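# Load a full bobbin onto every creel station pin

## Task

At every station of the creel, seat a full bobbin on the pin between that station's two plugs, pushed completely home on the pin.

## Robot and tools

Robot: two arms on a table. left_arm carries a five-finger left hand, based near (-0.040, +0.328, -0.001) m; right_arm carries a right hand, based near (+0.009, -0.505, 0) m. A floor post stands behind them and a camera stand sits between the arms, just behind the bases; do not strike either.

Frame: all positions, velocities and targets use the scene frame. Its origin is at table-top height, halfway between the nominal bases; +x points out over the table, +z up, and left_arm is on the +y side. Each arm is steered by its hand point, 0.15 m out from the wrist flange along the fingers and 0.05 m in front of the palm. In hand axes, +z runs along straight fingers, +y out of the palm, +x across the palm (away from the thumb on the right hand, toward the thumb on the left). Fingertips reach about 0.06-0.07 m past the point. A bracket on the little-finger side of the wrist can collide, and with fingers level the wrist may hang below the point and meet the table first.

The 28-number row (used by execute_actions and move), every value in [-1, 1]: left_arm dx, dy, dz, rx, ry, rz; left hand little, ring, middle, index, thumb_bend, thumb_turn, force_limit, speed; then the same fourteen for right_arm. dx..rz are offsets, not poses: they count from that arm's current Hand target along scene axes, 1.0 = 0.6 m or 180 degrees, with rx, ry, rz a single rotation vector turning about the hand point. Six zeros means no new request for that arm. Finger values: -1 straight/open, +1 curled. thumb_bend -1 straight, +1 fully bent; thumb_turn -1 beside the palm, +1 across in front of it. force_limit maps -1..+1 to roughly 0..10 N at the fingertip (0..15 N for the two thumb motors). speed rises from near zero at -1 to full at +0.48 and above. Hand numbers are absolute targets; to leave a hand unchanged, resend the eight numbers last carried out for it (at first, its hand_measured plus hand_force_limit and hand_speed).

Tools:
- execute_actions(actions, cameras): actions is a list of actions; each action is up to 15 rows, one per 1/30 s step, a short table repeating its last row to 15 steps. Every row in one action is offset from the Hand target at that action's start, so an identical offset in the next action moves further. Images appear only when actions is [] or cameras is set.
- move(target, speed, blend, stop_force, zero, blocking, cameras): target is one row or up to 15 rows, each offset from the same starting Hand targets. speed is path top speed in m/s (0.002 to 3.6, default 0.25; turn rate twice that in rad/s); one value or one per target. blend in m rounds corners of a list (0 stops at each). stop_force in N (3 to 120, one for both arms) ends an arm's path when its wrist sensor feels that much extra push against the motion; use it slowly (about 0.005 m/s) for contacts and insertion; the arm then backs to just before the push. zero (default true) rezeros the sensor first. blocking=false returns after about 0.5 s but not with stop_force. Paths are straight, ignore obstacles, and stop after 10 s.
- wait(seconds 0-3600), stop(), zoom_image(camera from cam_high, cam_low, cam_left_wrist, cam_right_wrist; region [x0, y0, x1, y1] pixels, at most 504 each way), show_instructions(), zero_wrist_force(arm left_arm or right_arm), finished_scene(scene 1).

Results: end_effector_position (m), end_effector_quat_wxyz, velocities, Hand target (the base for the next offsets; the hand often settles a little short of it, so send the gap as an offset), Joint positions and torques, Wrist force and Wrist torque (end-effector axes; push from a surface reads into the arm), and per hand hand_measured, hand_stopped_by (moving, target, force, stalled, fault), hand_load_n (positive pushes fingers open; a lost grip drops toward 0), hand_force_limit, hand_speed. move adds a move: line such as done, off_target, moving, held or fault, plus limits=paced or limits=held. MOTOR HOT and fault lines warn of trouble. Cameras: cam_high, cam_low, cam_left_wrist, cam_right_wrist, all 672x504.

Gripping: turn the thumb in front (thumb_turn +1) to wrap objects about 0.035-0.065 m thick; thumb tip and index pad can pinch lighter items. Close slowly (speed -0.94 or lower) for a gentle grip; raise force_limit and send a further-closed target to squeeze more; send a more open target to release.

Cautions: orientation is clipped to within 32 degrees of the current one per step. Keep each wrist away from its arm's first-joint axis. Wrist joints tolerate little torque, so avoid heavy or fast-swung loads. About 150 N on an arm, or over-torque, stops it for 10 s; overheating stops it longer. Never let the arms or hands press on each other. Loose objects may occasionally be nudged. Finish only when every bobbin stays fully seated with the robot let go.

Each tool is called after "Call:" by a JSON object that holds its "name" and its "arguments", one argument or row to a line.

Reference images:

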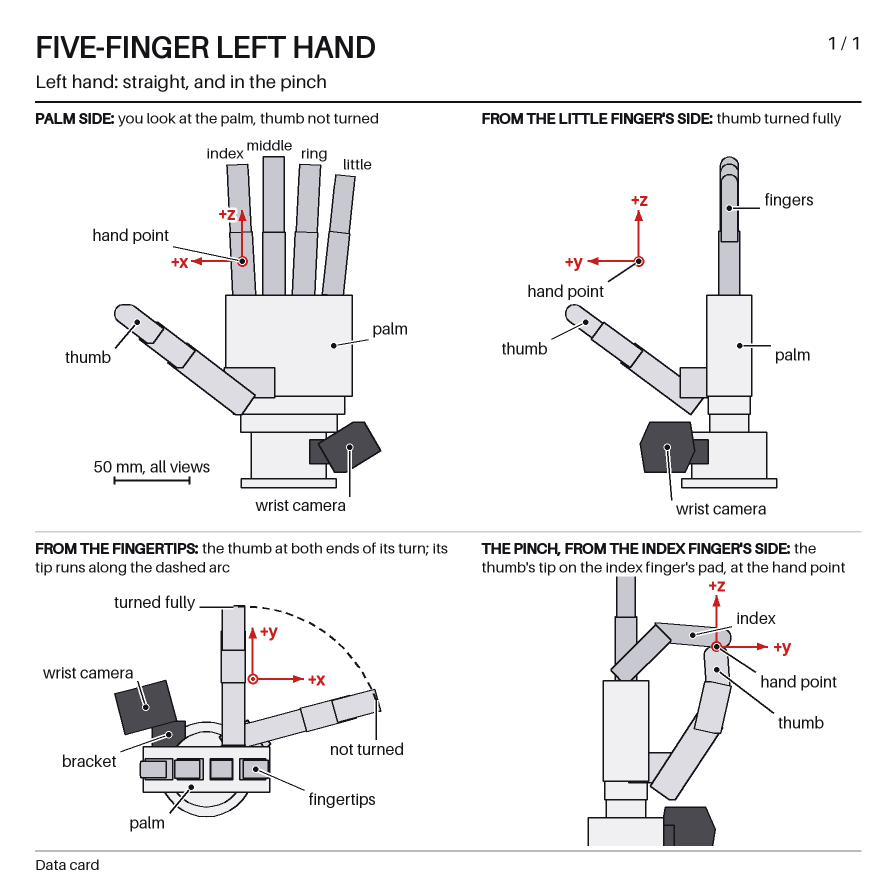

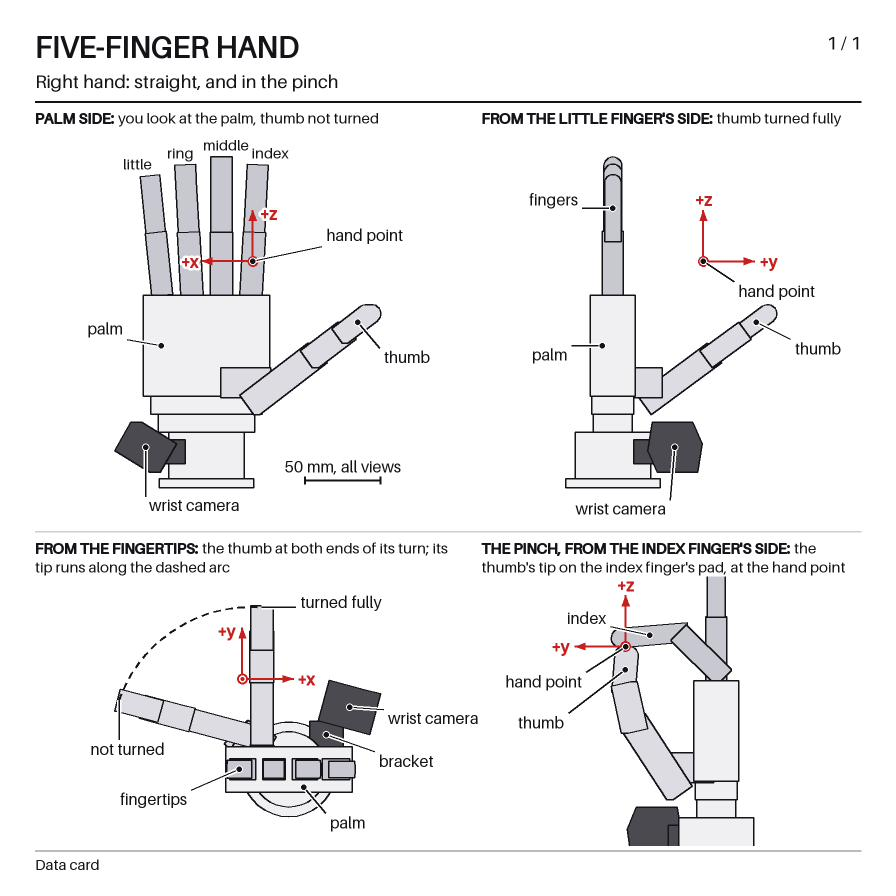

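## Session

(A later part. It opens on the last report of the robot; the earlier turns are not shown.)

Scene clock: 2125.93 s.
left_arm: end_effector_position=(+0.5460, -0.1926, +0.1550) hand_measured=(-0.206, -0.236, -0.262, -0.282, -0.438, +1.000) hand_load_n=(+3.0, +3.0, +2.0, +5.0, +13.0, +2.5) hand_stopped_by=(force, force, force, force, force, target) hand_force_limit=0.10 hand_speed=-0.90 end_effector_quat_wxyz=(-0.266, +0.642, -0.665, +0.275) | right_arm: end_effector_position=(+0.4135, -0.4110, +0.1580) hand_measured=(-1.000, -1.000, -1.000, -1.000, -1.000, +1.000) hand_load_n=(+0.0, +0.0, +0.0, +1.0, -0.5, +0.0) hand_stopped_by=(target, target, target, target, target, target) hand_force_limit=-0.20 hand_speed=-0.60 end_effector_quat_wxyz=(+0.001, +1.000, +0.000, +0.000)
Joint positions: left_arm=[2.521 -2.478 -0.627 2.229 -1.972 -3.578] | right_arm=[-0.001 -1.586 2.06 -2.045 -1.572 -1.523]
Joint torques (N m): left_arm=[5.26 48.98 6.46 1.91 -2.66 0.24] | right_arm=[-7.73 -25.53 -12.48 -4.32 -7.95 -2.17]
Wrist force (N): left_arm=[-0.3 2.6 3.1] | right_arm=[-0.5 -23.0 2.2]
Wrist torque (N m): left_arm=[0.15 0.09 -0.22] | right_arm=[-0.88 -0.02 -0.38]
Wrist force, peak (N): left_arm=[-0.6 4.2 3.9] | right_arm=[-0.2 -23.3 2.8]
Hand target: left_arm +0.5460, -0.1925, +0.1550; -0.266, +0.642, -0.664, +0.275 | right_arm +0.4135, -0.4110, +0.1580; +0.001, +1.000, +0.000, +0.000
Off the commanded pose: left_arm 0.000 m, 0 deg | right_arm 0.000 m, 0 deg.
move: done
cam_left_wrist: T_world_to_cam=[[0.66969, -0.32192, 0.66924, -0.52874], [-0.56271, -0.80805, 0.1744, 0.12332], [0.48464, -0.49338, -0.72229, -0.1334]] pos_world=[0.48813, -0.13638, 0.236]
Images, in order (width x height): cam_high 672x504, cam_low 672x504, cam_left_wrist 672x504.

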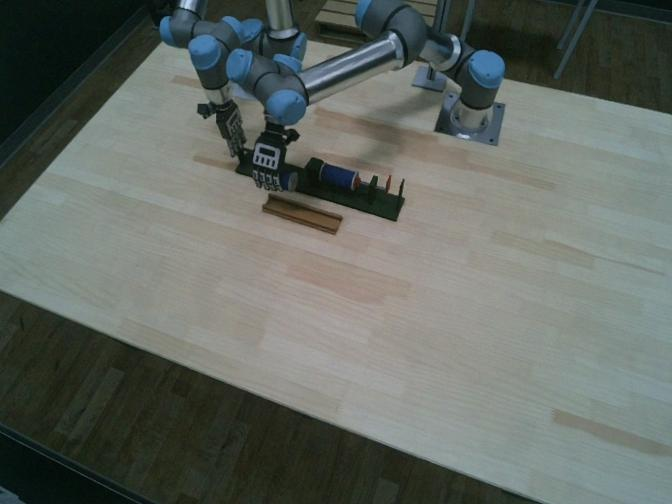

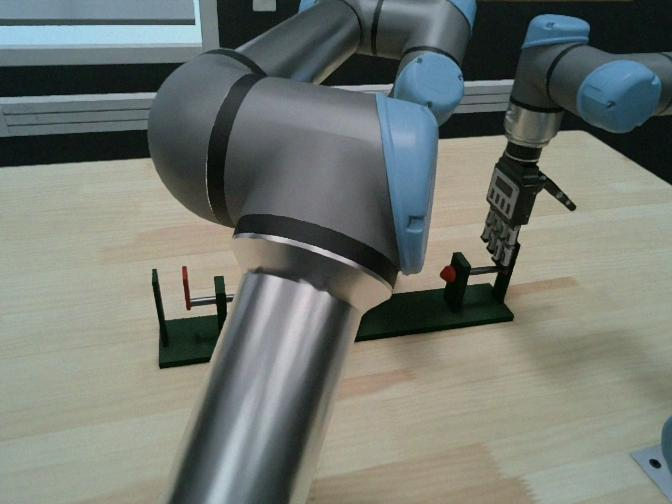

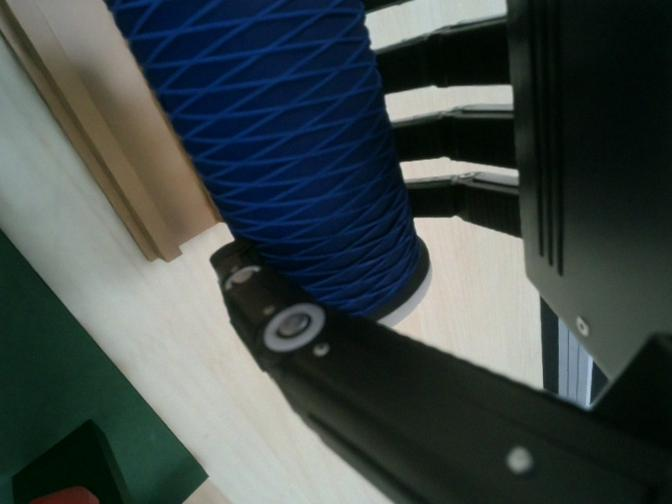

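Call:
{"name": "move", "arguments": {
  "target": [-0.2125, -0.0467, 0.0333, -0.0058,-0.1555,0, 0.3,0.3,0.3,0.3,0.5,1,0.1,-0.9, 0,0,0,0,0,0,-1,-1,-1,-1,-1,1,-0.2,-0.6],
  "speed": 0.06,
  "cameras": ["cam_left_wrist", "cam_high", "cam_low"]
}}

Scene clock: 2182.07 s.
left_arm: end_effector_position=(+0.4184, -0.2206, +0.1749) hand_measured=(-0.206, -0.236, -0.262, -0.282, -0.438, +1.000) hand_load_n=(+2.5, +2.5, +2.0, +4.5, +13.0, +2.5) hand_stopped_by=(force, force, force, force, force, target) hand_force_limit=0.10 hand_speed=-0.90 end_effector_quat_wxyz=(-0.413, +0.558, -0.578, +0.428) | right_arm: end_effector_position=(+0.4135, -0.4110, +0.1580) hand_measured=(-1.000, -1.000, -1.000, -1.000, -1.000, +1.000) hand_load_n=(+0.0, +0.0, +0.0, +1.0, -0.5, +0.0) hand_stopped_by=(target, target, target, target, target, target) hand_force_limit=-0.20 hand_speed=-0.60 end_effector_quat_wxyz=(+0.001, +1.000, +0.000, +0.000)
Joint positions: left_arm=[2.244 -2.113 -1.367 3.042 -2.383 -3.47] | right_arm=[-0.001 -1.586 2.06 -2.045 -1.572 -1.523]
Joint torques (N m): left_arm=[11.46 34.25 32.65 -0.74 1.69 -2.29] | right_arm=[-8.79 -26.86 -11.36 -4.14 -7.93 -2.16]
Wrist force (N): left_arm=[-0.6 3.7 1.8] | right_arm=[-0.4 -23.2 2.6]
Wrist torque (N m): left_arm=[0.33 0.11 -0.30] | right_arm=[-0.92 -0.01 -0.40]
Wrist force, peak (N): left_arm=[-0.9 4.2 2.7] | right_arm=[-0.3 -23.4 2.2]
Hand target: left_arm +0.4185, -0.2206, +0.1750; -0.413, +0.559, -0.578, +0.428 | right_arm +0.4135, -0.4110, +0.1580; +0.001, +1.000, +0.000, +0.000
Off the commanded pose: left_arm 0.000 m, 0 deg | right_arm 0.000 m, 0 deg.
move: done
cam_left_wrist: T_world_to_cam=[[0.27597, -0.30736, 0.9107, -0.34], [-0.58233, -0.80727, -0.09599, 0.0811], [0.76468, -0.50383, -0.40176, -0.24659]] pos_world=[0.32962, -0.16328, 0.21835]
Images, in order (width x height): cam_high 672x504, cam_low 672x504, cam_left_wrist 672x504.

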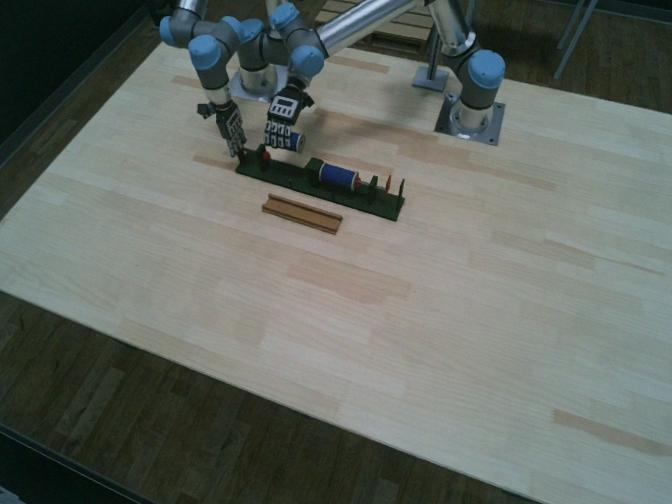

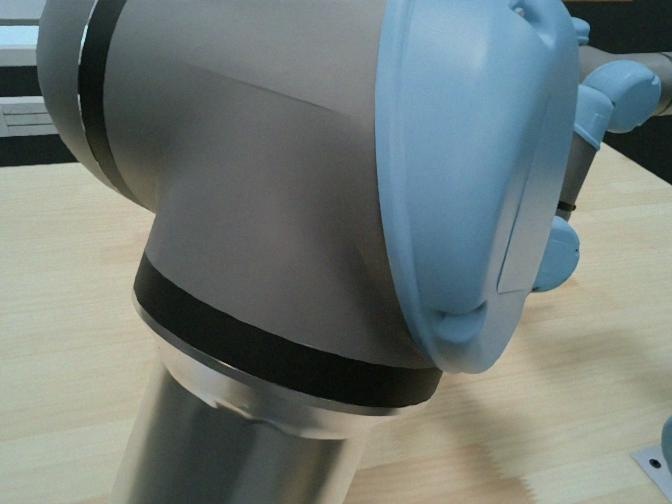

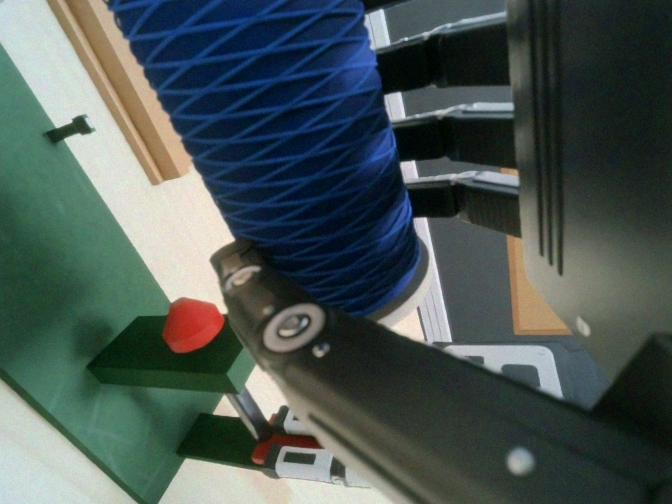

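Call:
{"name": "zoom_image", "arguments": {
  "camera": "cam_high",
  "region": [260, 120, 320, 165]
}}

Call:
{"name": "zoom_image", "arguments": {
  "camera": "cam_high",
  "region": [290, 126, 314, 156]
}}

Scaled by 8.400 from the camera's image (finer frame: 960x720).

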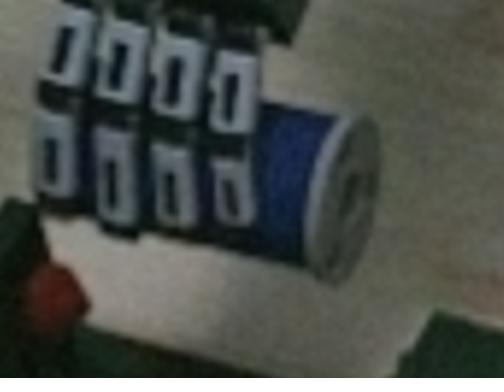

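Scaled by 16.800 from the camera's image (finer frame: 960x720).

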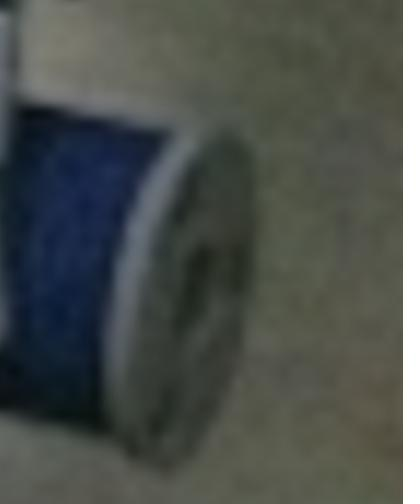

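Call:
{"name": "move", "arguments": {
  "target": [0.0, -0.0033, -0.1597, 0,0,0, 0.3,0.3,0.3,0.3,0.5,1,0.1,-0.9, 0,0,0,0,0,0,-1,-1,-1,-1,-1,1,-0.2,-0.6],
  "speed": 0.03,
  "stop_force": 10,
  "cameras": ["cam_left_wrist", "cam_high", "cam_low"]
}}

Scene clock: 2217.20 s.
left_arm: end_effector_position=(+0.4185, -0.2225, +0.0791) hand_measured=(-0.206, -0.236, -0.262, -0.282, -0.438, +1.000) hand_load_n=(+2.5, +2.5, +1.5, +4.5, +13.0, +2.5) hand_stopped_by=(force, force, force, force, force, target) hand_force_limit=0.10 hand_speed=-0.90 end_effector_quat_wxyz=(-0.413, +0.559, -0.578, +0.428) | right_arm: end_effector_position=(+0.4135, -0.4110, +0.1580) hand_measured=(-1.000, -1.000, -1.000, -1.000, -1.000, +1.000) hand_load_n=(+0.0, +0.0, +0.0, +1.0, +0.0, +0.0) hand_stopped_by=(target, target, target, target, target, target) hand_force_limit=-0.20 hand_speed=-0.60 end_effector_quat_wxyz=(+0.001, +1.000, +0.000, +0.000)
Joint positions: left_arm=[2.242 -2.214 -1.468 3.243 -2.385 -3.471] | right_arm=[-0.001 -1.586 2.06 -2.045 -1.572 -1.523]
Joint torques (N m): left_arm=[-8.38 49.38 31.18 -1.95 -2.63 0.66] | right_arm=[-9.63 -26.36 -11.46 -4.18 -7.89 -2.11]
Wrist force (N): left_arm=[-0.3 3.8 1.7] | right_arm=[-0.4 -23.2 2.3]
Wrist torque (N m): left_arm=[0.33 0.06 -0.29] | right_arm=[-0.92 -0.04 -0.38]
Wrist force, peak (N): left_arm=[-0.4 4.4 2.1] | right_arm=[-0.3 -23.3 2.2]
Hand target: left_arm +0.4185, -0.2225, +0.0791; -0.413, +0.559, -0.578, +0.428 | right_arm +0.4135, -0.4110, +0.1580; +0.001, +1.000, +0.000, +0.000
Off the commanded pose: left_arm 0.000 m, 0 deg | right_arm 0.000 m, 0 deg.
move: done
cam_left_wrist: T_world_to_cam=[[0.27589, -0.30714, 0.9108, -0.25332], [-0.58223, -0.80735, -0.09589, 0.07023], [0.76479, -0.50384, -0.40156, -0.28615]] pos_world=[0.32962, -0.16528, 0.12255]
Images, in order (width x height): cam_high 672x504, cam_low 672x504, cam_left_wrist 672x504.

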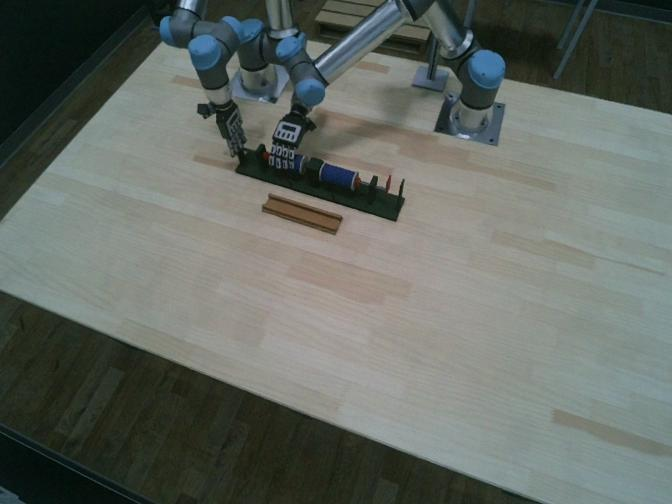

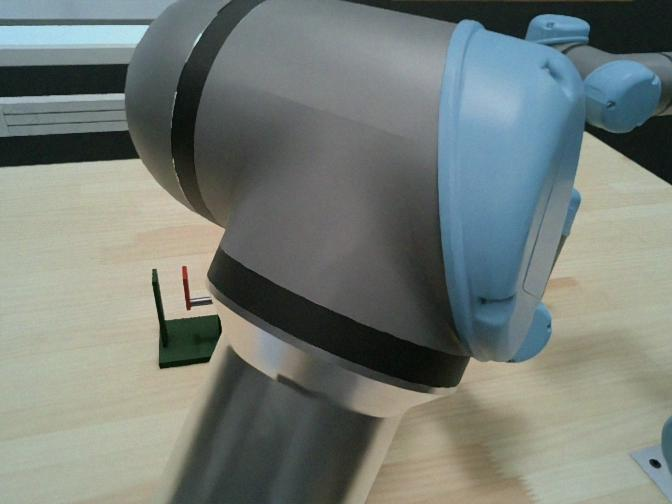

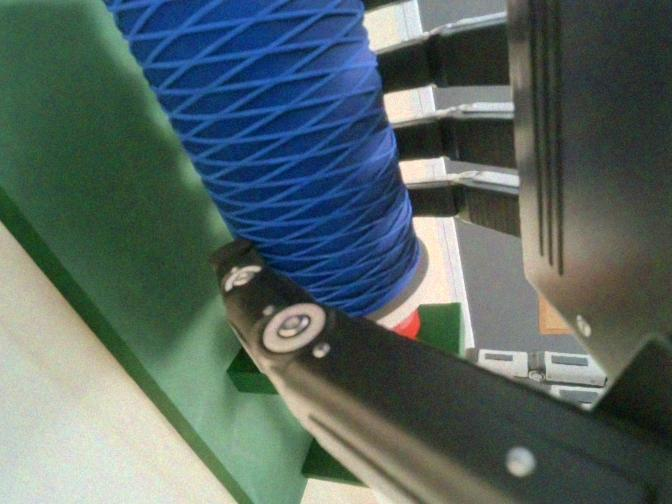

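Call:
{"name": "zoom_image", "arguments": {
  "camera": "cam_high",
  "region": [260, 135, 345, 200]
}}

Call:
{"name": "zoom_image", "arguments": {
  "camera": "cam_left_wrist",
  "region": [340, 230, 480, 360]
}}

Scaled by 5.929 from the camera's image (finer frame: 960x720).

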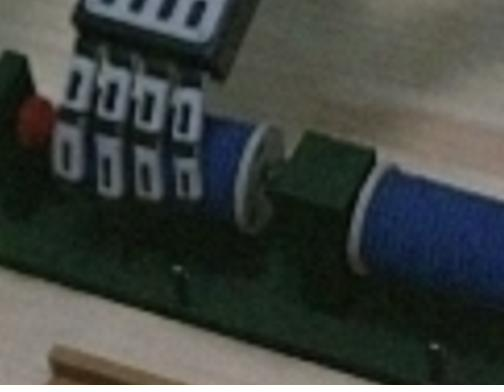

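Scaled by 3.600 from the camera's image (finer frame: 960x720).

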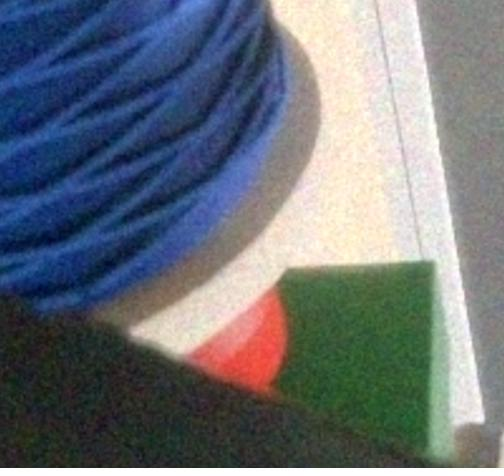

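Call:
{"name": "zoom_image", "arguments": {
  "camera": "cam_high",
  "region": [292, 148, 334, 186]
}}

Scaled by 12.000 from the camera's image (finer frame: 960x720).

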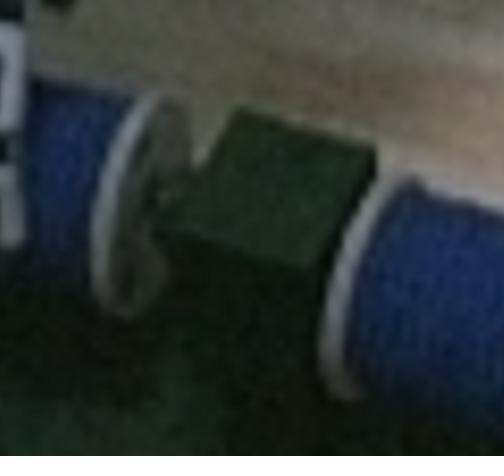

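Call:
{"name": "move", "arguments": {
  "target": [0.0018, 0.05, 0, 0,0,0, 0.3,0.3,0.3,0.3,0.5,1,0.1,-0.9, 0,0,0,0,0,0,-1,-1,-1,-1,-1,1,-0.2,-0.6],
  "speed": 0.01,
  "stop_force": 5
}}

Scene clock: 2245.60 s.
left_arm: end_effector_position=(+0.4187, -0.2146, +0.0791) hand_measured=(-0.206, -0.236, -0.262, -0.282, -0.438, +1.000) hand_load_n=(+2.5, +2.5, +1.5, +4.5, +13.5, +2.5) hand_stopped_by=(force, force, force, force, force, target) hand_force_limit=0.10 hand_speed=-0.90 end_effector_quat_wxyz=(-0.413, +0.559, -0.578, +0.428) | right_arm: end_effector_position=(+0.4135, -0.4110, +0.1580) hand_measured=(-1.000, -1.000, -1.000, -1.000, -1.000, +1.000) hand_load_n=(+0.0, +0.0, +0.0, +1.0, +0.0, +0.0) hand_stopped_by=(target, target, target, target, target, target) hand_force_limit=-0.20 hand_speed=-0.60 end_effector_quat_wxyz=(+0.001, +1.000, +0.000, +0.000)
Joint positions: left_arm=[2.251 -2.198 -1.495 3.259 -2.376 -3.465] | right_arm=[-0.001 -1.586 2.06 -2.045 -1.572 -1.523]
Joint torques (N m): left_arm=[-10.33 34.99 30.67 -1.91 -3.27 -2.28] | right_arm=[-9.09 -26.38 -12.08 -4.16 -7.78 -2.13]
Wrist force (N): left_arm=[-0.7 3.3 2.5] | right_arm=[-0.3 -22.9 3.0]
Wrist torque (N m): left_arm=[0.21 0.15 -0.28] | right_arm=[-0.90 -0.02 -0.39]
Wrist force, peak (N): left_arm=[4.9 5.7 1.2] | right_arm=[0.0 -23.3 3.2]
Hand target: left_arm +0.4187, -0.2146, +0.0791; -0.413, +0.559, -0.578, +0.428 (not the last commanded pose) | right_arm +0.4135, -0.4110, +0.1580; +0.001, +1.000, +0.000, +0.000
Off the commanded pose: left_arm 0.022 m, 0 deg | right_arm 0.000 m, 0 deg.
move: contact (left_arm)

Call:
{"name": "move", "arguments": {
  "target": [
    [-0.0012, -0.004, -0.0017, 0,0,0, 0.3,0.3,0.3,0.3,0.5,1,0.1,-0.9, 0,0,0,0,0,0,-1,-1,-1,-1,-1,1,-0.2,-0.6]
  ],
  "speed": 0.02
}}

Call:
{"name": "move", "arguments": {
  "target": [0.0014, 0.04, 0, 0,0,0, 0.3,0.3,0.3,0.3,0.5,1,0.1,-0.9, 0,0,0,0,0,0,-1,-1,-1,-1,-1,1,-0.2,-0.6],
  "speed": 0.01,
  "stop_force": 5
}}

Scene clock: 2253.93 s.
left_arm: end_effector_position=(+0.4180, -0.2171, +0.0782) hand_measured=(-0.206, -0.236, -0.262, -0.282, -0.438, +1.000) hand_load_n=(+2.5, +2.5, +2.0, +4.5, +13.0, +2.5) hand_stopped_by=(force, force, force, force, force, target) hand_force_limit=0.10 hand_speed=-0.90 end_effector_quat_wxyz=(-0.413, +0.559, -0.578, +0.428) | right_arm: end_effector_position=(+0.4135, -0.4110, +0.1580) hand_measured=(-1.000, -1.000, -1.000, -1.000, -1.000, +1.000) hand_load_n=(+0.0, +0.0, +0.0, +1.0, +0.0, +0.0) hand_stopped_by=(target, target, target, target, target, target) hand_force_limit=-0.20 hand_speed=-0.60 end_effector_quat_wxyz=(+0.001, +1.000, +0.000, +0.000)
Joint positions: left_arm=[2.247 -2.204 -1.489 3.256 -2.38 -3.468] | right_arm=[-0.001 -1.586 2.06 -2.045 -1.572 -1.523]
Joint torques (N m): left_arm=[11.08 49.05 4.77 1.29 1.44 1.03] | right_arm=[-10.02 -25.48 -11.58 -4.22 -8 -2.2]
Wrist force (N): left_arm=[-0.8 3.5 1.9] | right_arm=[-0.1 -22.9 3.1]
Wrist torque (N m): left_arm=[0.25 0.16 -0.29] | right_arm=[-0.91 -0.04 -0.39]
Wrist force, peak (N): left_arm=[-1.2 3.7 2.5] | right_arm=[-0.5 -23.3 2.3]
Hand target: left_arm +0.4180, -0.2170, +0.0781; -0.413, +0.559, -0.578, +0.428 | right_arm +0.4135, -0.4110, +0.1580; +0.001, +1.000, +0.000, +0.000
Off the commanded pose: left_arm 0.000 m, 0 deg | right_arm 0.000 m, 0 deg.
move: done

Scene clock: 2255.33 s.
left_arm: end_effector_position=(+0.4181, -0.2135, +0.0781) hand_measured=(-0.206, -0.236, -0.262, -0.282, -0.438, +1.000) hand_load_n=(+2.0, +2.5, +2.0, +5.0, +13.0, +3.0) hand_stopped_by=(force, force, force, force, force, target) hand_force_limit=0.10 hand_speed=-0.90 end_effector_quat_wxyz=(-0.413, +0.559, -0.578, +0.428) | right_arm: end_effector_position=(+0.4135, -0.4110, +0.1580) hand_measured=(-1.000, -1.000, -1.000, -1.000, -1.000, +1.000) hand_load_n=(+0.0, +0.0, +0.0, +1.0, +0.0, +0.0) hand_stopped_by=(target, target, target, target, target, target) hand_force_limit=-0.20 hand_speed=-0.60 end_effector_quat_wxyz=(+0.001, +1.000, +0.000, +0.000)
Joint positions: left_arm=[2.252 -2.197 -1.501 3.263 -2.376 -3.465] | right_arm=[-0.001 -1.586 2.06 -2.045 -1.572 -1.523]
Joint torques (N m): left_arm=[-10.31 34.65 30.54 -2.03 -2.96 -2.17] | right_arm=[-9.62 -26.74 -11.82 -3.89 -7.79 -2.22]
Wrist force (N): left_arm=[-0.5 3.5 2.1] | right_arm=[-0.5 -23.1 2.6]
Wrist torque (N m): left_arm=[0.26 0.16 -0.29] | right_arm=[-0.93 -0.02 -0.39]
Wrist force, peak (N): left_arm=[4.8 5.5 1.8] | right_arm=[-0.4 -23.3 2.2]
Hand target: left_arm +0.4181, -0.2135, +0.0781; -0.413, +0.559, -0.578, +0.428 (not the last commanded pose) | right_arm +0.4135, -0.4110, +0.1580; +0.001, +1.000, +0.000, +0.000
Off the commanded pose: left_arm 0.021 m, 0 deg | right_arm 0.000 m, 0 deg.
move: contact (left_arm)

Call:
{"name": "wait", "arguments": {
  "seconds": 0.1,
  "cameras": ["cam_high", "cam_left_wrist"]
}}

Call:
{"name": "zoom_image", "arguments": {
  "camera": "cam_high",
  "region": [292, 148, 334, 186]
}}

Scene clock: 2260.37 s.
left_arm: end_effector_position=(+0.4181, -0.2135, +0.0781) hand_measured=(-0.206, -0.236, -0.262, -0.282, -0.438, +1.000) hand_load_n=(+2.0, +2.5, +1.5, +4.5, +13.0, +2.5) hand_stopped_by=(force, force, force, force, force, target) hand_force_limit=0.10 hand_speed=-0.90 end_effector_quat_wxyz=(-0.413, +0.559, -0.578, +0.428) | right_arm: end_effector_position=(+0.4135, -0.4110, +0.1580) hand_measured=(-1.000, -1.000, -1.000, -1.000, -1.000, +1.000) hand_load_n=(+0.0, +0.0, +0.0, +1.0, +0.0, +0.0) hand_stopped_by=(target, target, target, target, target, target) hand_force_limit=-0.20 hand_speed=-0.60 end_effector_quat_wxyz=(+0.001, +1.000, +0.000, +0.000)
Joint positions: left_arm=[2.252 -2.197 -1.501 3.263 -2.376 -3.465] | right_arm=[-0.001 -1.586 2.06 -2.045 -1.572 -1.523]
Joint torques (N m): left_arm=[-10.17 35.57 31 0.46 1.2 -2.16] | right_arm=[-9.99 -25.38 -11.75 -4.18 -7.95 -2.17]
Wrist force (N): left_arm=[-0.6 4.1 2.2] | right_arm=[0.0 -22.9 3.0]
Wrist torque (N m): left_arm=[0.29 0.18 -0.31] | right_arm=[-0.90 -0.05 -0.38]
Wrist force, peak (N): left_arm=[-1.0 4.1 2.5] | right_arm=[-0.1 -23.2 3.1]
Hand target: left_arm +0.4181, -0.2135, +0.0781; -0.413, +0.559, -0.578, +0.428 (not the last commanded pose) | right_arm +0.4135, -0.4110, +0.1580; +0.001, +1.000, +0.000, +0.000
Off the commanded pose: left_arm 0.021 m, 0 deg | right_arm 0.000 m, 0 deg.
wait: 0.10 s; at rest from the start
cam_left_wrist: T_world_to_cam=[[0.27583, -0.30717, 0.9108, -0.24943], [-0.58231, -0.80729, -0.09591, 0.07733], [0.76475, -0.50391, -0.40154, -0.28178]] pos_world=[0.32932, -0.15618, 0.12145]

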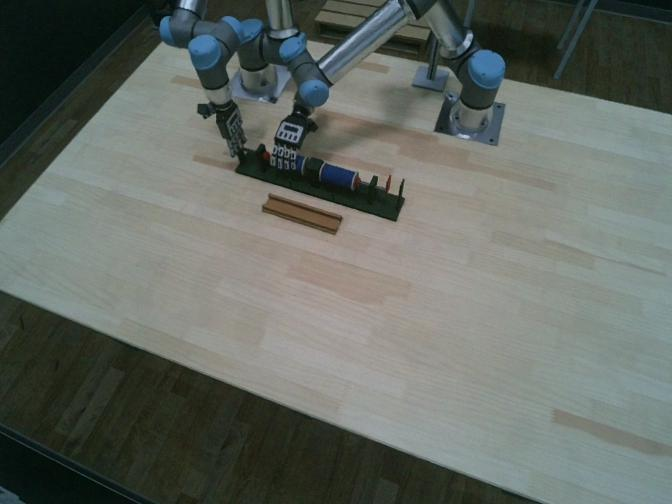

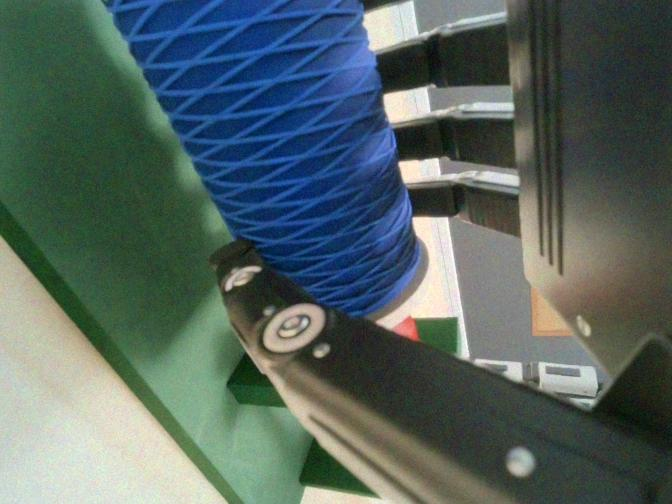

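Scaled by 12.000 from the camera's image (finer frame: 960x720).

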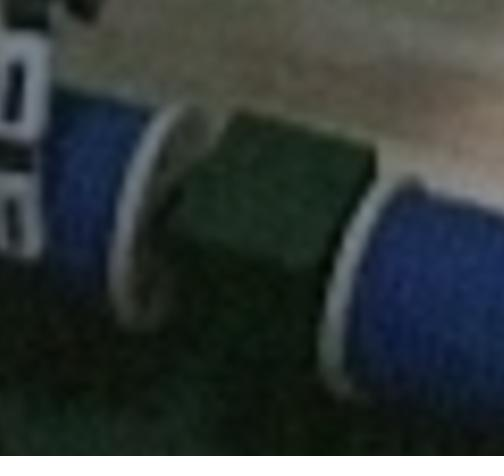

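Call:
{"name": "move", "arguments": {
  "target": [
    [-0.0002, -0.004, -0.002, 0,0,0, 0.3,0.3,0.3,0.3,0.5,1,0.1,-0.9, 0,0,0,0,0,0,-1,-1,-1,-1,-1,1,-0.2,-0.6]
  ],
  "speed": 0.02
}}

Call:
{"name": "move", "arguments": {
  "target": [0.0014, 0.04, 0, 0,0,0, 0.3,0.3,0.3,0.3,0.5,1,0.1,-0.9, 0,0,0,0,0,0,-1,-1,-1,-1,-1,1,-0.2,-0.6],
  "speed": 0.01,
  "stop_force": 5
}}

Scene clock: 2274.37 s.
left_arm: end_effector_position=(+0.4179, -0.2160, +0.0770) hand_measured=(-0.206, -0.236, -0.262, -0.282, -0.438, +1.000) hand_load_n=(+2.0, +2.5, +1.5, +4.5, +13.0, +2.5) hand_stopped_by=(force, force, force, force, force, target) hand_force_limit=0.10 hand_speed=-0.90 end_effector_quat_wxyz=(-0.413, +0.559, -0.578, +0.428) | right_arm: end_effector_position=(+0.4135, -0.4110, +0.1580) hand_measured=(-1.000, -1.000, -1.000, -1.000, -1.000, +1.000) hand_load_n=(+0.0, +0.0, +0.0, +1.0, +0.5, +0.0) hand_stopped_by=(target, target, target, target, target, target) hand_force_limit=-0.20 hand_speed=-0.60 end_effector_quat_wxyz=(+0.001, +1.000, +0.000, +0.000)
Joint positions: left_arm=[2.249 -2.203 -1.494 3.261 -2.379 -3.467] | right_arm=[-0.001 -1.586 2.06 -2.045 -1.572 -1.523]
Joint torques (N m): left_arm=[9.34 48.95 5.5 -0.05 -0.03 0.24] | right_arm=[-8.95 -26.06 -11.42 -4.28 -7.67 -2.28]
Wrist force (N): left_arm=[-0.9 3.5 2.0] | right_arm=[-0.3 -23.0 2.2]
Wrist torque (N m): left_arm=[0.26 0.17 -0.30] | right_arm=[-0.89 -0.04 -0.38]
Wrist force, peak (N): left_arm=[-0.7 4.3 2.3] | right_arm=[-0.1 -23.3 2.9]
Hand target: left_arm +0.4180, -0.2159, +0.0769; -0.413, +0.559, -0.578, +0.428 | right_arm +0.4135, -0.4110, +0.1580; +0.001, +1.000, +0.000, +0.000
Off the commanded pose: left_arm 0.000 m, 0 deg | right_arm 0.000 m, 0 deg.
move: done

Scene clock: 2275.67 s.
left_arm: end_effector_position=(+0.4181, -0.2134, +0.0769) hand_measured=(-0.206, -0.236, -0.262, -0.282, -0.438, +1.000) hand_load_n=(+2.0, +2.5, +1.5, +4.5, +13.0, +3.5) hand_stopped_by=(force, force, force, force, force, target) hand_force_limit=0.10 hand_speed=-0.90 end_effector_quat_wxyz=(-0.413, +0.559, -0.578, +0.428) | right_arm: end_effector_position=(+0.4135, -0.4110, +0.1580) hand_measured=(-1.000, -1.000, -1.000, -1.000, -1.000, +1.000) hand_load_n=(+0.0, +0.0, +0.0, +1.0, +0.0, +0.0) hand_stopped_by=(target, target, target, target, target, target) hand_force_limit=-0.20 hand_speed=-0.60 end_effector_quat_wxyz=(+0.001, +1.000, +0.000, +0.000)
Joint positions: left_arm=[2.252 -2.198 -1.502 3.266 -2.376 -3.465] | right_arm=[-0.001 -1.586 2.06 -2.045 -1.572 -1.523]
Joint torques (N m): left_arm=[-9.55 35.15 30.93 -1.92 -3.2 -2.32] | right_arm=[-9.96 -26 -11.25 -4.43 -8.04 -2.46]
Wrist force (N): left_arm=[-0.1 3.8 1.5] | right_arm=[-0.4 -22.9 2.4]
Wrist torque (N m): left_arm=[0.31 0.19 -0.33] | right_arm=[-0.88 -0.03 -0.38]
Wrist force, peak (N): left_arm=[6.5 4.8 2.7] | right_arm=[-0.4 -23.3 2.5]
Hand target: left_arm +0.4181, -0.2134, +0.0769; -0.413, +0.559, -0.578, +0.428 (not the last commanded pose) | right_arm +0.4135, -0.4110, +0.1580; +0.001, +1.000, +0.000, +0.000
Off the commanded pose: left_arm 0.022 m, 0 deg | right_arm 0.000 m, 0 deg.
move: contact (left_arm)

Call:
{"name": "move", "arguments": {
  "target": [0.0, 0.0017, 0, 0,0,0, 0.3,0.3,0.3,0.3,0.5,1,0.1,-0.9, 0,0,0,0,0,0,-1,-1,-1,-1,-1,1,-0.2,-0.6],
  "speed": 0.01
}}

Scene clock: 2286.23 s.
left_arm: end_effector_position=(+0.4180, -0.2125, +0.0769) hand_measured=(-0.206, -0.236, -0.262, -0.282, -0.438, +1.000) hand_load_n=(+2.0, +2.5, +2.0, +4.5, +13.0, +4.5) hand_stopped_by=(force, force, force, force, force, target) hand_force_limit=0.10 hand_speed=-0.90 end_effector_quat_wxyz=(-0.413, +0.559, -0.578, +0.428) | right_arm: end_effector_position=(+0.4135, -0.4110, +0.1580) hand_measured=(-1.000, -1.000, -1.000, -1.000, -1.000, +1.000) hand_load_n=(+0.0, +0.0, +0.0, +1.0, +0.0, +0.0) hand_stopped_by=(target, target, target, target, target, target) hand_force_limit=-0.20 hand_speed=-0.60 end_effector_quat_wxyz=(+0.001, +1.000, +0.000, +0.000)
Joint positions: left_arm=[2.253 -2.196 -1.506 3.268 -2.374 -3.465] | right_arm=[-0.001 -1.586 2.06 -2.045 -1.572 -1.523]
Joint torques (N m): left_arm=[15 37.11 17.49 -2.47 -2.1 3.36] | right_arm=[-8.84 -25.24 -12.27 -4.32 -7.98 -2.35]
Wrist force (N): left_arm=[8.7 3.5 2.7] | right_arm=[-0.2 -22.9 2.6]
Wrist torque (N m): left_arm=[0.24 -0.06 -0.13] | right_arm=[-0.88 -0.05 -0.37]
Wrist force, peak (N): left_arm=[8.9 3.2 2.6] | right_arm=[-0.1 -23.2 3.2]
Hand target: left_arm +0.4181, -0.2124, +0.0769; -0.413, +0.559, -0.578, +0.428 | right_arm +0.4135, -0.4110, +0.1580; +0.001, +1.000, +0.000, +0.000
Off the commanded pose: left_arm 0.000 m, 0 deg | right_arm 0.000 m, 0 deg.
move: done

Call:
{"name": "wait", "arguments": {
  "seconds": 0.1,
  "cameras": ["cam_high"]
}}

Call:
{"name": "zoom_image", "arguments": {
  "camera": "cam_high",
  "region": [296, 152, 316, 180]
}}

Call:
{"name": "zoom_image", "arguments": {
  "camera": "cam_high",
  "region": [314, 158, 334, 186]
}}

Scene clock: 2304.57 s.
left_arm: end_effector_position=(+0.4181, -0.2124, +0.0769) hand_measured=(-0.206, -0.236, -0.262, -0.282, -0.438, +1.000) hand_load_n=(+2.0, +2.5, +1.5, +4.5, +13.0, +4.5) hand_stopped_by=(force, force, force, force, force, target) hand_force_limit=0.10 hand_speed=-0.90 end_effector_quat_wxyz=(-0.413, +0.559, -0.578, +0.428) | right_arm: end_effector_position=(+0.4135, -0.4110, +0.1580) hand_measured=(-1.000, -1.000, -1.000, -1.000, -1.000, +1.000) hand_load_n=(+0.0, +0.0, +0.0, +1.0, +0.0, +0.0) hand_stopped_by=(target, target, target, target, target, target) hand_force_limit=-0.20 hand_speed=-0.60 end_effector_quat_wxyz=(+0.001, +1.000, +0.000, +0.000)
Joint positions: left_arm=[2.253 -2.196 -1.506 3.268 -2.375 -3.465] | right_arm=[-0.001 -1.586 2.06 -2.045 -1.572 -1.523]
Joint torques (N m): left_arm=[-1.43 34.66 27.52 -3.52 -4.72 -0.57] | right_arm=[-9.45 -26.04 -11.05 -4.36 -7.73 -2.43]
Wrist force (N): left_arm=[7.3 3.4 2.2] | right_arm=[-0.5 -22.9 2.3]
Wrist torque (N m): left_arm=[0.29 0.04 -0.18] | right_arm=[-0.88 -0.01 -0.39]
Wrist force, peak (N): left_arm=[9.0 3.4 3.1] | right_arm=[-0.3 -23.3 2.6]
Hand target: left_arm +0.4181, -0.2124, +0.0769; -0.413, +0.559, -0.578, +0.428 | right_arm +0.4135, -0.4110, +0.1580; +0.001, +1.000, +0.000, +0.000
Off the commanded pose: left_arm 0.000 m, 0 deg | right_arm 0.000 m, 0 deg.
wait: 0.10 s; at rest from the start

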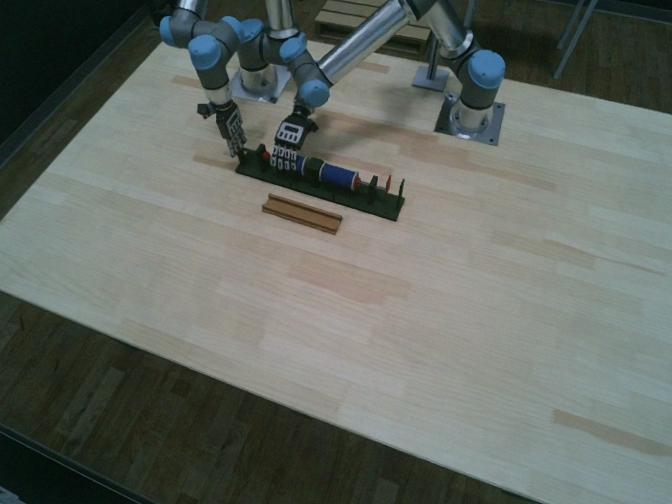

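Scaled by 18.000 from the camera's image (finer frame: 960x720).

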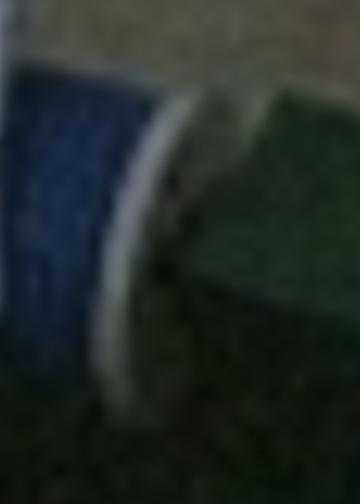

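Scaled by 18.000 from the camera's image (finer frame: 960x720).

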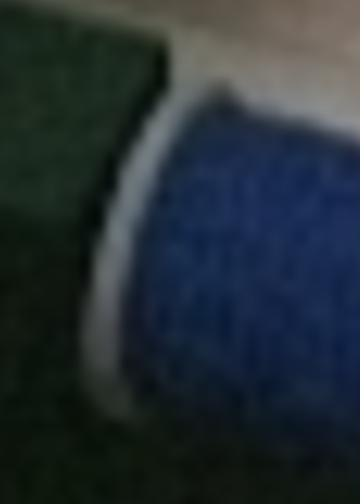

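Call:
{"name": "move", "arguments": {
  "target": [
    [0, -0.005, 0, 0,0,0, 0.3,0.3,0.3,0.3,0.5,1,0.1,-0.9, 0,0,0,0,0,0,-1,-1,-1,-1,-1,1,-0.2,-0.6]
  ],
  "speed": 0.02
}}

Call:
{"name": "move", "arguments": {
  "target": [0.01, 0, 0, 0,0,0, 0.3,0.3,0.3,0.3,0.5,1,0.1,-0.9, 0,0,0,0,0,0,-1,-1,-1,-1,-1,1,-0.2,-0.6],
  "speed": 0.005,
  "stop_force": 3
}}

Scene clock: 2349.73 s.
left_arm: end_effector_position=(+0.4180, -0.2155, +0.0769) hand_measured=(-0.206, -0.236, -0.262, -0.282, -0.438, +1.000) hand_load_n=(+3.0, +3.0, +1.5, +4.5, +13.5, +3.5) hand_stopped_by=(force, force, force, force, force, target) hand_force_limit=0.10 hand_speed=-0.90 end_effector_quat_wxyz=(-0.413, +0.559, -0.578, +0.428) | right_arm: end_effector_position=(+0.4135, -0.4110, +0.1580) hand_measured=(-1.000, -1.000, -1.000, -1.000, -1.000, +1.000) hand_load_n=(+0.0, +0.0, +0.0, +1.0, +0.0, +0.0) hand_stopped_by=(target, target, target, target, target, target) hand_force_limit=-0.20 hand_speed=-0.60 end_effector_quat_wxyz=(+0.001, +1.000, +0.000, +0.000)
Joint positions: left_arm=[2.249 -2.202 -1.495 3.262 -2.378 -3.467] | right_arm=[-0.001 -1.586 2.06 -2.045 -1.572 -1.523]
Joint torques (N m): left_arm=[9.96 48.76 4.92 2.22 1.21 0.43] | right_arm=[-9.18 -26.16 -11.84 -4.29 -7.69 -2.44]
Wrist force (N): left_arm=[-0.8 3.6 2.2] | right_arm=[-0.2 -23.1 2.6]
Wrist torque (N m): left_arm=[0.27 0.16 -0.29] | right_arm=[-0.91 -0.04 -0.39]
Wrist force, peak (N): left_arm=[7.9 4.1 2.8] | right_arm=[-0.2 -23.4 2.7]
Hand target: left_arm +0.4181, -0.2154, +0.0769; -0.413, +0.559, -0.578, +0.428 | right_arm +0.4135, -0.4110, +0.1580; +0.001, +1.000, +0.000, +0.000
Off the commanded pose: left_arm 0.000 m, 0 deg | right_arm 0.000 m, 0 deg.
move: done

Scene clock: 2351.53 s.
left_arm: end_effector_position=(+0.4241, -0.2154, +0.0769) hand_measured=(-0.206, -0.236, -0.262, -0.282, -0.438, +1.000) hand_load_n=(+2.5, +3.0, +1.5, +4.5, +13.5, +3.5) hand_stopped_by=(force, force, force, force, force, target) hand_force_limit=0.10 hand_speed=-0.90 end_effector_quat_wxyz=(-0.413, +0.559, -0.578, +0.428) | right_arm: end_effector_position=(+0.4135, -0.4110, +0.1580) hand_measured=(-1.000, -1.000, -1.000, -1.000, -1.000, +1.000) hand_load_n=(+0.0, +0.0, +0.0, +1.0, +0.0, +0.0) hand_stopped_by=(target, target, target, target, target, target) hand_force_limit=-0.20 hand_speed=-0.60 end_effector_quat_wxyz=(+0.001, +1.000, +0.000, +0.000)
Joint positions: left_arm=[2.258 -2.207 -1.487 3.262 -2.37 -3.461] | right_arm=[-0.001 -1.586 2.06 -2.045 -1.572 -1.523]
Joint torques (N m): left_arm=[-2.65 42.5 19.47 -1.92 -0.88 0.95] | right_arm=[-10.19 -24.64 -11.79 -4.4 -7.96 -2.32]
Wrist force (N): left_arm=[-0.8 3.3 2.0] | right_arm=[-0.1 -23.0 2.9]
Wrist torque (N m): left_arm=[0.22 0.17 -0.29] | right_arm=[-0.91 -0.04 -0.38]
Wrist force, peak (N): left_arm=[-0.9 3.9 2.4] | right_arm=[-0.5 -23.2 2.2]
Hand target: left_arm +0.4241, -0.2154, +0.0769; -0.413, +0.559, -0.578, +0.428 | right_arm +0.4135, -0.4110, +0.1580; +0.001, +1.000, +0.000, +0.000
Off the commanded pose: left_arm 0.000 m, 0 deg | right_arm 0.000 m, 0 deg.
move: done

Call:
{"name": "move", "arguments": {
  "target": [
    [-0.0125, 0, 0.001, 0,0,0, 0.3,0.3,0.3,0.3,0.5,1,0.1,-0.9, 0,0,0,0,0,0,-1,-1,-1,-1,-1,1,-0.2,-0.6]
  ],
  "speed": 0.02
}}

Call:
{"name": "move", "arguments": {
  "target": [0.0014, 0.04, 0, 0,0,0, 0.3,0.3,0.3,0.3,0.5,1,0.1,-0.9, 0,0,0,0,0,0,-1,-1,-1,-1,-1,1,-0.2,-0.6],
  "speed": 0.01,
  "stop_force": 5
}}

Scene clock: 2391.87 s.
left_arm: end_effector_position=(+0.4163, -0.2154, +0.0775) hand_measured=(-0.206, -0.236, -0.262, -0.282, -0.438, +1.000) hand_load_n=(+3.0, +3.0, +1.5, +4.5, +13.0, +3.5) hand_stopped_by=(force, force, force, force, force, target) hand_force_limit=0.10 hand_speed=-0.90 end_effector_quat_wxyz=(-0.413, +0.559, -0.578, +0.428) | right_arm: end_effector_position=(+0.4135, -0.4110, +0.1580) hand_measured=(-1.000, -1.000, -1.000, -1.000, -1.000, +1.000) hand_load_n=(+0.0, +0.0, +0.0, +1.0, +0.0, +0.0) hand_stopped_by=(target, target, target, target, target, target) hand_force_limit=-0.20 hand_speed=-0.60 end_effector_quat_wxyz=(+0.001, +1.000, +0.000, +0.000)
Joint positions: left_arm=[2.247 -2.2 -1.497 3.261 -2.38 -3.468] | right_arm=[-0.001 -1.586 2.06 -2.045 -1.572 -1.523]
Joint torques (N m): left_arm=[9.13 37.5 19.55 -1.58 -0.68 -0.53] | right_arm=[-8.74 -25.84 -12.2 -4.11 -7.84 -2.47]
Wrist force (N): left_arm=[-0.6 3.5 2.1] | right_arm=[-0.3 -23.1 2.5]
Wrist torque (N m): left_arm=[0.27 0.14 -0.29] | right_arm=[-0.91 -0.03 -0.39]
Wrist force, peak (N): left_arm=[-1.0 4.0 2.4] | right_arm=[-0.4 -23.3 2.4]
Hand target: left_arm +0.4166, -0.2154, +0.0775; -0.413, +0.559, -0.578, +0.428 | right_arm +0.4135, -0.4110, +0.1580; +0.001, +1.000, +0.000, +0.000
Off the commanded pose: left_arm 0.000 m, 0 deg | right_arm 0.000 m, 0 deg.
move: done

Scene clock: 2393.17 s.
left_arm: end_effector_position=(+0.4166, -0.2130, +0.0775) hand_measured=(-0.206, -0.236, -0.262, -0.282, -0.438, +1.000) hand_load_n=(+2.5, +2.5, +1.5, +4.0, +13.0, +3.5) hand_stopped_by=(force, force, force, force, force, target) hand_force_limit=0.10 hand_speed=-0.90 end_effector_quat_wxyz=(-0.413, +0.559, -0.578, +0.428) | right_arm: end_effector_position=(+0.4135, -0.4110, +0.1580) hand_measured=(-1.000, -1.000, -1.000, -1.000, -1.000, +1.000) hand_load_n=(+0.0, -0.5, +0.0, +1.0, +0.0, +0.0) hand_stopped_by=(target, target, target, target, target, target) hand_force_limit=-0.20 hand_speed=-0.60 end_effector_quat_wxyz=(+0.001, +1.000, +0.000, +0.000)
Joint positions: left_arm=[2.25 -2.196 -1.505 3.265 -2.377 -3.466] | right_arm=[-0.001 -1.586 2.06 -2.045 -1.572 -1.523]
Joint torques (N m): left_arm=[-9.74 34.49 31.06 -1.91 -2.98 -2.28] | right_arm=[-9.47 -26.13 -12.23 -4.31 -7.82 -2.14]
Wrist force (N): left_arm=[-0.6 4.0 2.1] | right_arm=[-0.3 -23.0 2.9]
Wrist torque (N m): left_arm=[0.31 0.20 -0.20] | right_arm=[-0.91 -0.02 -0.39]
Wrist force, peak (N): left_arm=[5.3 2.7 1.9] | right_arm=[-0.7 -23.2 2.3]
Hand target: left_arm +0.4166, -0.2130, +0.0775; -0.413, +0.559, -0.578, +0.428 (not the last commanded pose) | right_arm +0.4135, -0.4110, +0.1580; +0.001, +1.000, +0.000, +0.000
Off the commanded pose: left_arm 0.022 m, 0 deg | right_arm 0.000 m, 0 deg.
move: contact (left_arm)

Call:
{"name": "wait", "arguments": {
  "seconds": 0.1
}}

Scene clock: 2423.20 s.
left_arm: end_effector_position=(+0.4166, -0.2130, +0.0775) hand_measured=(-0.206, -0.236, -0.262, -0.282, -0.438, +1.000) hand_load_n=(+2.5, +3.0, +1.5, +4.5, +13.0, +3.5) hand_stopped_by=(force, force, force, force, force, target) hand_force_limit=0.10 hand_speed=-0.90 end_effector_quat_wxyz=(-0.413, +0.559, -0.578, +0.428) | right_arm: end_effector_position=(+0.4135, -0.4110, +0.1580) hand_measured=(-1.000, -1.000, -1.000, -1.000, -1.000, +1.000) hand_load_n=(+0.0, -0.5, -0.5, +1.0, +0.0, +0.0) hand_stopped_by=(target, target, target, target, target, target) hand_force_limit=-0.20 hand_speed=-0.60 end_effector_quat_wxyz=(+0.001, +1.000, +0.000, +0.000)
Joint positions: left_arm=[2.25 -2.196 -1.505 3.265 -2.377 -3.466] | right_arm=[-0.001 -1.586 2.06 -2.045 -1.572 -1.523]
Joint torques (N m): left_arm=[-9.9 35.83 28.79 2.07 1.2 -1.86] | right_arm=[-8.14 -26.47 -11.97 -4.29 -7.76 -2.23]
Wrist force (N): left_arm=[-1.0 3.7 2.2] | right_arm=[-0.3 -23.0 2.7]
Wrist torque (N m): left_arm=[0.28 0.25 -0.23] | right_arm=[-0.91 -0.02 -0.39]
Wrist force, peak (N): left_arm=[-0.8 4.5 2.9] | right_arm=[-0.6 -23.3 2.4]
Hand target: left_arm +0.4166, -0.2130, +0.0775; -0.413, +0.559, -0.578, +0.428 (not the last commanded pose) | right_arm +0.4135, -0.4110, +0.1580; +0.001, +1.000, +0.000, +0.000
Off the commanded pose: left_arm 0.022 m, 0 deg | right_arm 0.000 m, 0 deg.
wait: 0.10 s; at rest from the start

Call:
{"name": "move", "arguments": {
  "target": [
    [-0.00133,-0.0045,0.0005,0,0,0,0.3,0.3,0.3,0.3,0.5,1,0.1,-0.9,0,0,0,0,0,0,-1,-1,-1,-1,-1,1,-0.2,-0.6]
  ],
  "speed": 0.03
}}

Call:
{"name": "move", "arguments": {
  "target": [
    [0.0003,0.04,0,0,0,0,0.3,0.3,0.3,0.3,0.5,1,0.1,-0.9,0,0,0,0,0,0,-1,-1,-1,-1,-1,1,-0.2,-0.6]
  ],
  "speed": 0.01,
  "stop_force": 5
}}

Scene clock: 2440.07 s.
left_arm: end_effector_position=(+0.4157, -0.2158, +0.0778) hand_measured=(-0.206, -0.236, -0.262, -0.282, -0.438, +1.000) hand_load_n=(+3.0, +3.0, +1.5, +4.5, +13.0, +3.5) hand_stopped_by=(force, force, force, force, force, target) hand_force_limit=0.10 hand_speed=-0.90 end_effector_quat_wxyz=(-0.413, +0.559, -0.578, +0.428) | right_arm: end_effector_position=(+0.4135, -0.4110, +0.1580) hand_measured=(-1.000, -1.000, -1.000, -1.000, -1.000, +1.000) hand_load_n=(+0.0, +0.0, +0.0, +1.0, +0.0, +0.0) hand_stopped_by=(target, target, target, target, target, target) hand_force_limit=-0.20 hand_speed=-0.60 end_effector_quat_wxyz=(+0.001, +1.000, +0.000, +0.000)
Joint positions: left_arm=[2.246 -2.2 -1.497 3.259 -2.381 -3.469] | right_arm=[-0.001 -1.586 2.06 -2.045 -1.572 -1.523]
Joint torques (N m): left_arm=[11.52 48.89 5.82 2.08 1.48 2.25] | right_arm=[-9.82 -25.7 -11.08 -4.28 -7.79 -2.25]
Wrist force (N): left_arm=[-1.0 3.6 2.3] | right_arm=[-0.5 -23.0 2.2]
Wrist torque (N m): left_arm=[0.27 0.20 -0.20] | right_arm=[-0.89 -0.03 -0.38]
Wrist force, peak (N): left_arm=[-0.7 4.6 2.4] | right_arm=[-0.2 -23.2 2.9]
Hand target: left_arm +0.4158, -0.2157, +0.0778; -0.413, +0.559, -0.578, +0.428 | right_arm +0.4135, -0.4110, +0.1580; +0.001, +1.000, +0.000, +0.000
Off the commanded pose: left_arm 0.000 m, 0 deg | right_arm 0.000 m, 0 deg.
move: done

Scene clock: 2441.40 s.
left_arm: end_effector_position=(+0.4158, -0.2129, +0.0778) hand_measured=(-0.206, -0.236, -0.262, -0.282, -0.438, +1.000) hand_load_n=(+1.5, +2.5, +1.5, +4.5, +13.0, +4.0) hand_stopped_by=(force, force, force, force, force, target) hand_force_limit=0.10 hand_speed=-0.90 end_effector_quat_wxyz=(-0.413, +0.559, -0.578, +0.428) | right_arm: end_effector_position=(+0.4135, -0.4110, +0.1580) hand_measured=(-1.000, -1.000, -1.000, -1.000, -1.000, +1.000) hand_load_n=(+0.0, +0.0, +0.0, +1.0, +0.0, +0.0) hand_stopped_by=(target, target, target, target, target, target) hand_force_limit=-0.20 hand_speed=-0.60 end_effector_quat_wxyz=(+0.001, +1.000, +0.000, +0.000)
Joint positions: left_arm=[2.249 -2.194 -1.506 3.265 -2.378 -3.467] | right_arm=[-0.001 -1.586 2.06 -2.045 -1.572 -1.523]
Joint torques (N m): left_arm=[-9.76 35.39 30.58 -2.05 -3.47 -2.3] | right_arm=[-9.52 -27.7 -11.82 -4.3 -7.64 -2.2]
Wrist force (N): left_arm=[0.4 3.8 1.8] | right_arm=[-0.6 -23.2 2.4]
Wrist torque (N m): left_arm=[0.26 0.19 -0.23] | right_arm=[-0.93 -0.01 -0.39]
Wrist force, peak (N): left_arm=[6.4 4.7 2.7] | right_arm=[0.0 -23.2 2.9]
Hand target: left_arm +0.4158, -0.2129, +0.0778; -0.413, +0.559, -0.578, +0.428 (not the last commanded pose) | right_arm +0.4135, -0.4110, +0.1580; +0.001, +1.000, +0.000, +0.000
Off the commanded pose: left_arm 0.021 m, 0 deg | right_arm 0.000 m, 0 deg.
move: contact (left_arm)

Call:
{"name": "move", "arguments": {
  "target": [
    [0.0003,0.02,0,0,0,0,0.3,0.3,0.3,0.3,0.5,1,0.1,-0.9,0,0,0,0,0,0,-1,-1,-1,-1,-1,1,-0.2,-0.6]
  ],
  "speed": 0.004,
  "stop_force": 9
}}

Call:
{"name": "wait", "arguments": {
  "seconds": 1
}}

Scene clock: 2449.20 s.
left_arm: end_effector_position=(+0.4158, -0.2117, +0.0778) hand_measured=(-0.206, -0.236, -0.262, -0.282, -0.438, +1.000) hand_load_n=(+2.0, +2.5, +1.0, +4.0, +13.5, +6.0) hand_stopped_by=(force, force, force, force, force, target) hand_force_limit=0.10 hand_speed=-0.90 end_effector_quat_wxyz=(-0.413, +0.559, -0.578, +0.428) | right_arm: end_effector_position=(+0.4135, -0.4110, +0.1580) hand_measured=(-1.000, -1.000, -1.000, -1.000, -1.000, +1.000) hand_load_n=(+0.0, +0.0, +0.0, +1.0, +0.0, +0.0) hand_stopped_by=(target, target, target, target, target, target) hand_force_limit=-0.20 hand_speed=-0.60 end_effector_quat_wxyz=(+0.001, +1.000, +0.000, +0.000)
Joint positions: left_arm=[2.251 -2.192 -1.511 3.267 -2.376 -3.466] | right_arm=[-0.001 -1.586 2.06 -2.045 -1.572 -1.523]
Joint torques (N m): left_arm=[-7.98 34.38 29.88 -2.73 -4.97 -2.05] | right_arm=[-9.28 -25.46 -12.34 -4.29 -7.76 -2.3]
Wrist force (N): left_arm=[4.5 4.3 1.0] | right_arm=[-0.3 -23.2 2.3]
Wrist torque (N m): left_arm=[0.38 0.08 -0.24] | right_arm=[-0.92 -0.05 -0.38]
Wrist force, peak (N): left_arm=[9.8 4.7 1.9] | right_arm=[-0.4 -23.2 2.6]
Hand target: left_arm +0.4158, -0.2117, +0.0778; -0.413, +0.559, -0.578, +0.428 (not the last commanded pose) | right_arm +0.4135, -0.4110, +0.1580; +0.001, +1.000, +0.000, +0.000
Off the commanded pose: left_arm 0.011 m, 0 deg | right_arm 0.000 m, 0 deg.
move: contact (left_arm)

Scene clock: 2450.20 s.
left_arm: end_effector_position=(+0.4158, -0.2117, +0.0778) hand_measured=(-0.206, -0.236, -0.262, -0.282, -0.438, +1.000) hand_load_n=(+2.0, +2.0, +1.0, +4.0, +13.0, +5.5) hand_stopped_by=(force, force, force, force, force, target) hand_force_limit=0.10 hand_speed=-0.90 end_effector_quat_wxyz=(-0.413, +0.559, -0.578, +0.428) | right_arm: end_effector_position=(+0.4135, -0.4110, +0.1580) hand_measured=(-1.000, -1.000, -1.000, -1.000, -1.000, +1.000) hand_load_n=(+0.0, +0.0, +0.0, +1.0, +0.0, +0.0) hand_stopped_by=(target, target, target, target, target, target) hand_force_limit=-0.20 hand_speed=-0.60 end_effector_quat_wxyz=(+0.001, +1.000, +0.000, +0.000)
Joint positions: left_arm=[2.251 -2.192 -1.511 3.267 -2.376 -3.466] | right_arm=[-0.001 -1.586 2.06 -2.045 -1.572 -1.523]
Joint torques (N m): left_arm=[-7.41 34.57 30.16 -2.27 -4.76 -1.98] | right_arm=[-8.36 -27.3 -10.75 -4.32 -7.73 -2.24]
Wrist force (N): left_arm=[5.0 4.8 1.2] | right_arm=[-0.1 -23.2 2.8]
Wrist torque (N m): left_arm=[0.40 0.00 -0.21] | right_arm=[-0.94 -0.05 -0.38]
Wrist force, peak (N): left_arm=[4.6 5.2 1.9] | right_arm=[-0.1 -23.2 2.8]
Hand target: left_arm +0.4158, -0.2117, +0.0778; -0.413, +0.559, -0.578, +0.428 (not the last commanded pose) | right_arm +0.4135, -0.4110, +0.1580; +0.001, +1.000, +0.000, +0.000
Off the commanded pose: left_arm 0.011 m, 0 deg | right_arm 0.000 m, 0 deg.
wait: 1.00 s; at rest by 0.17 s


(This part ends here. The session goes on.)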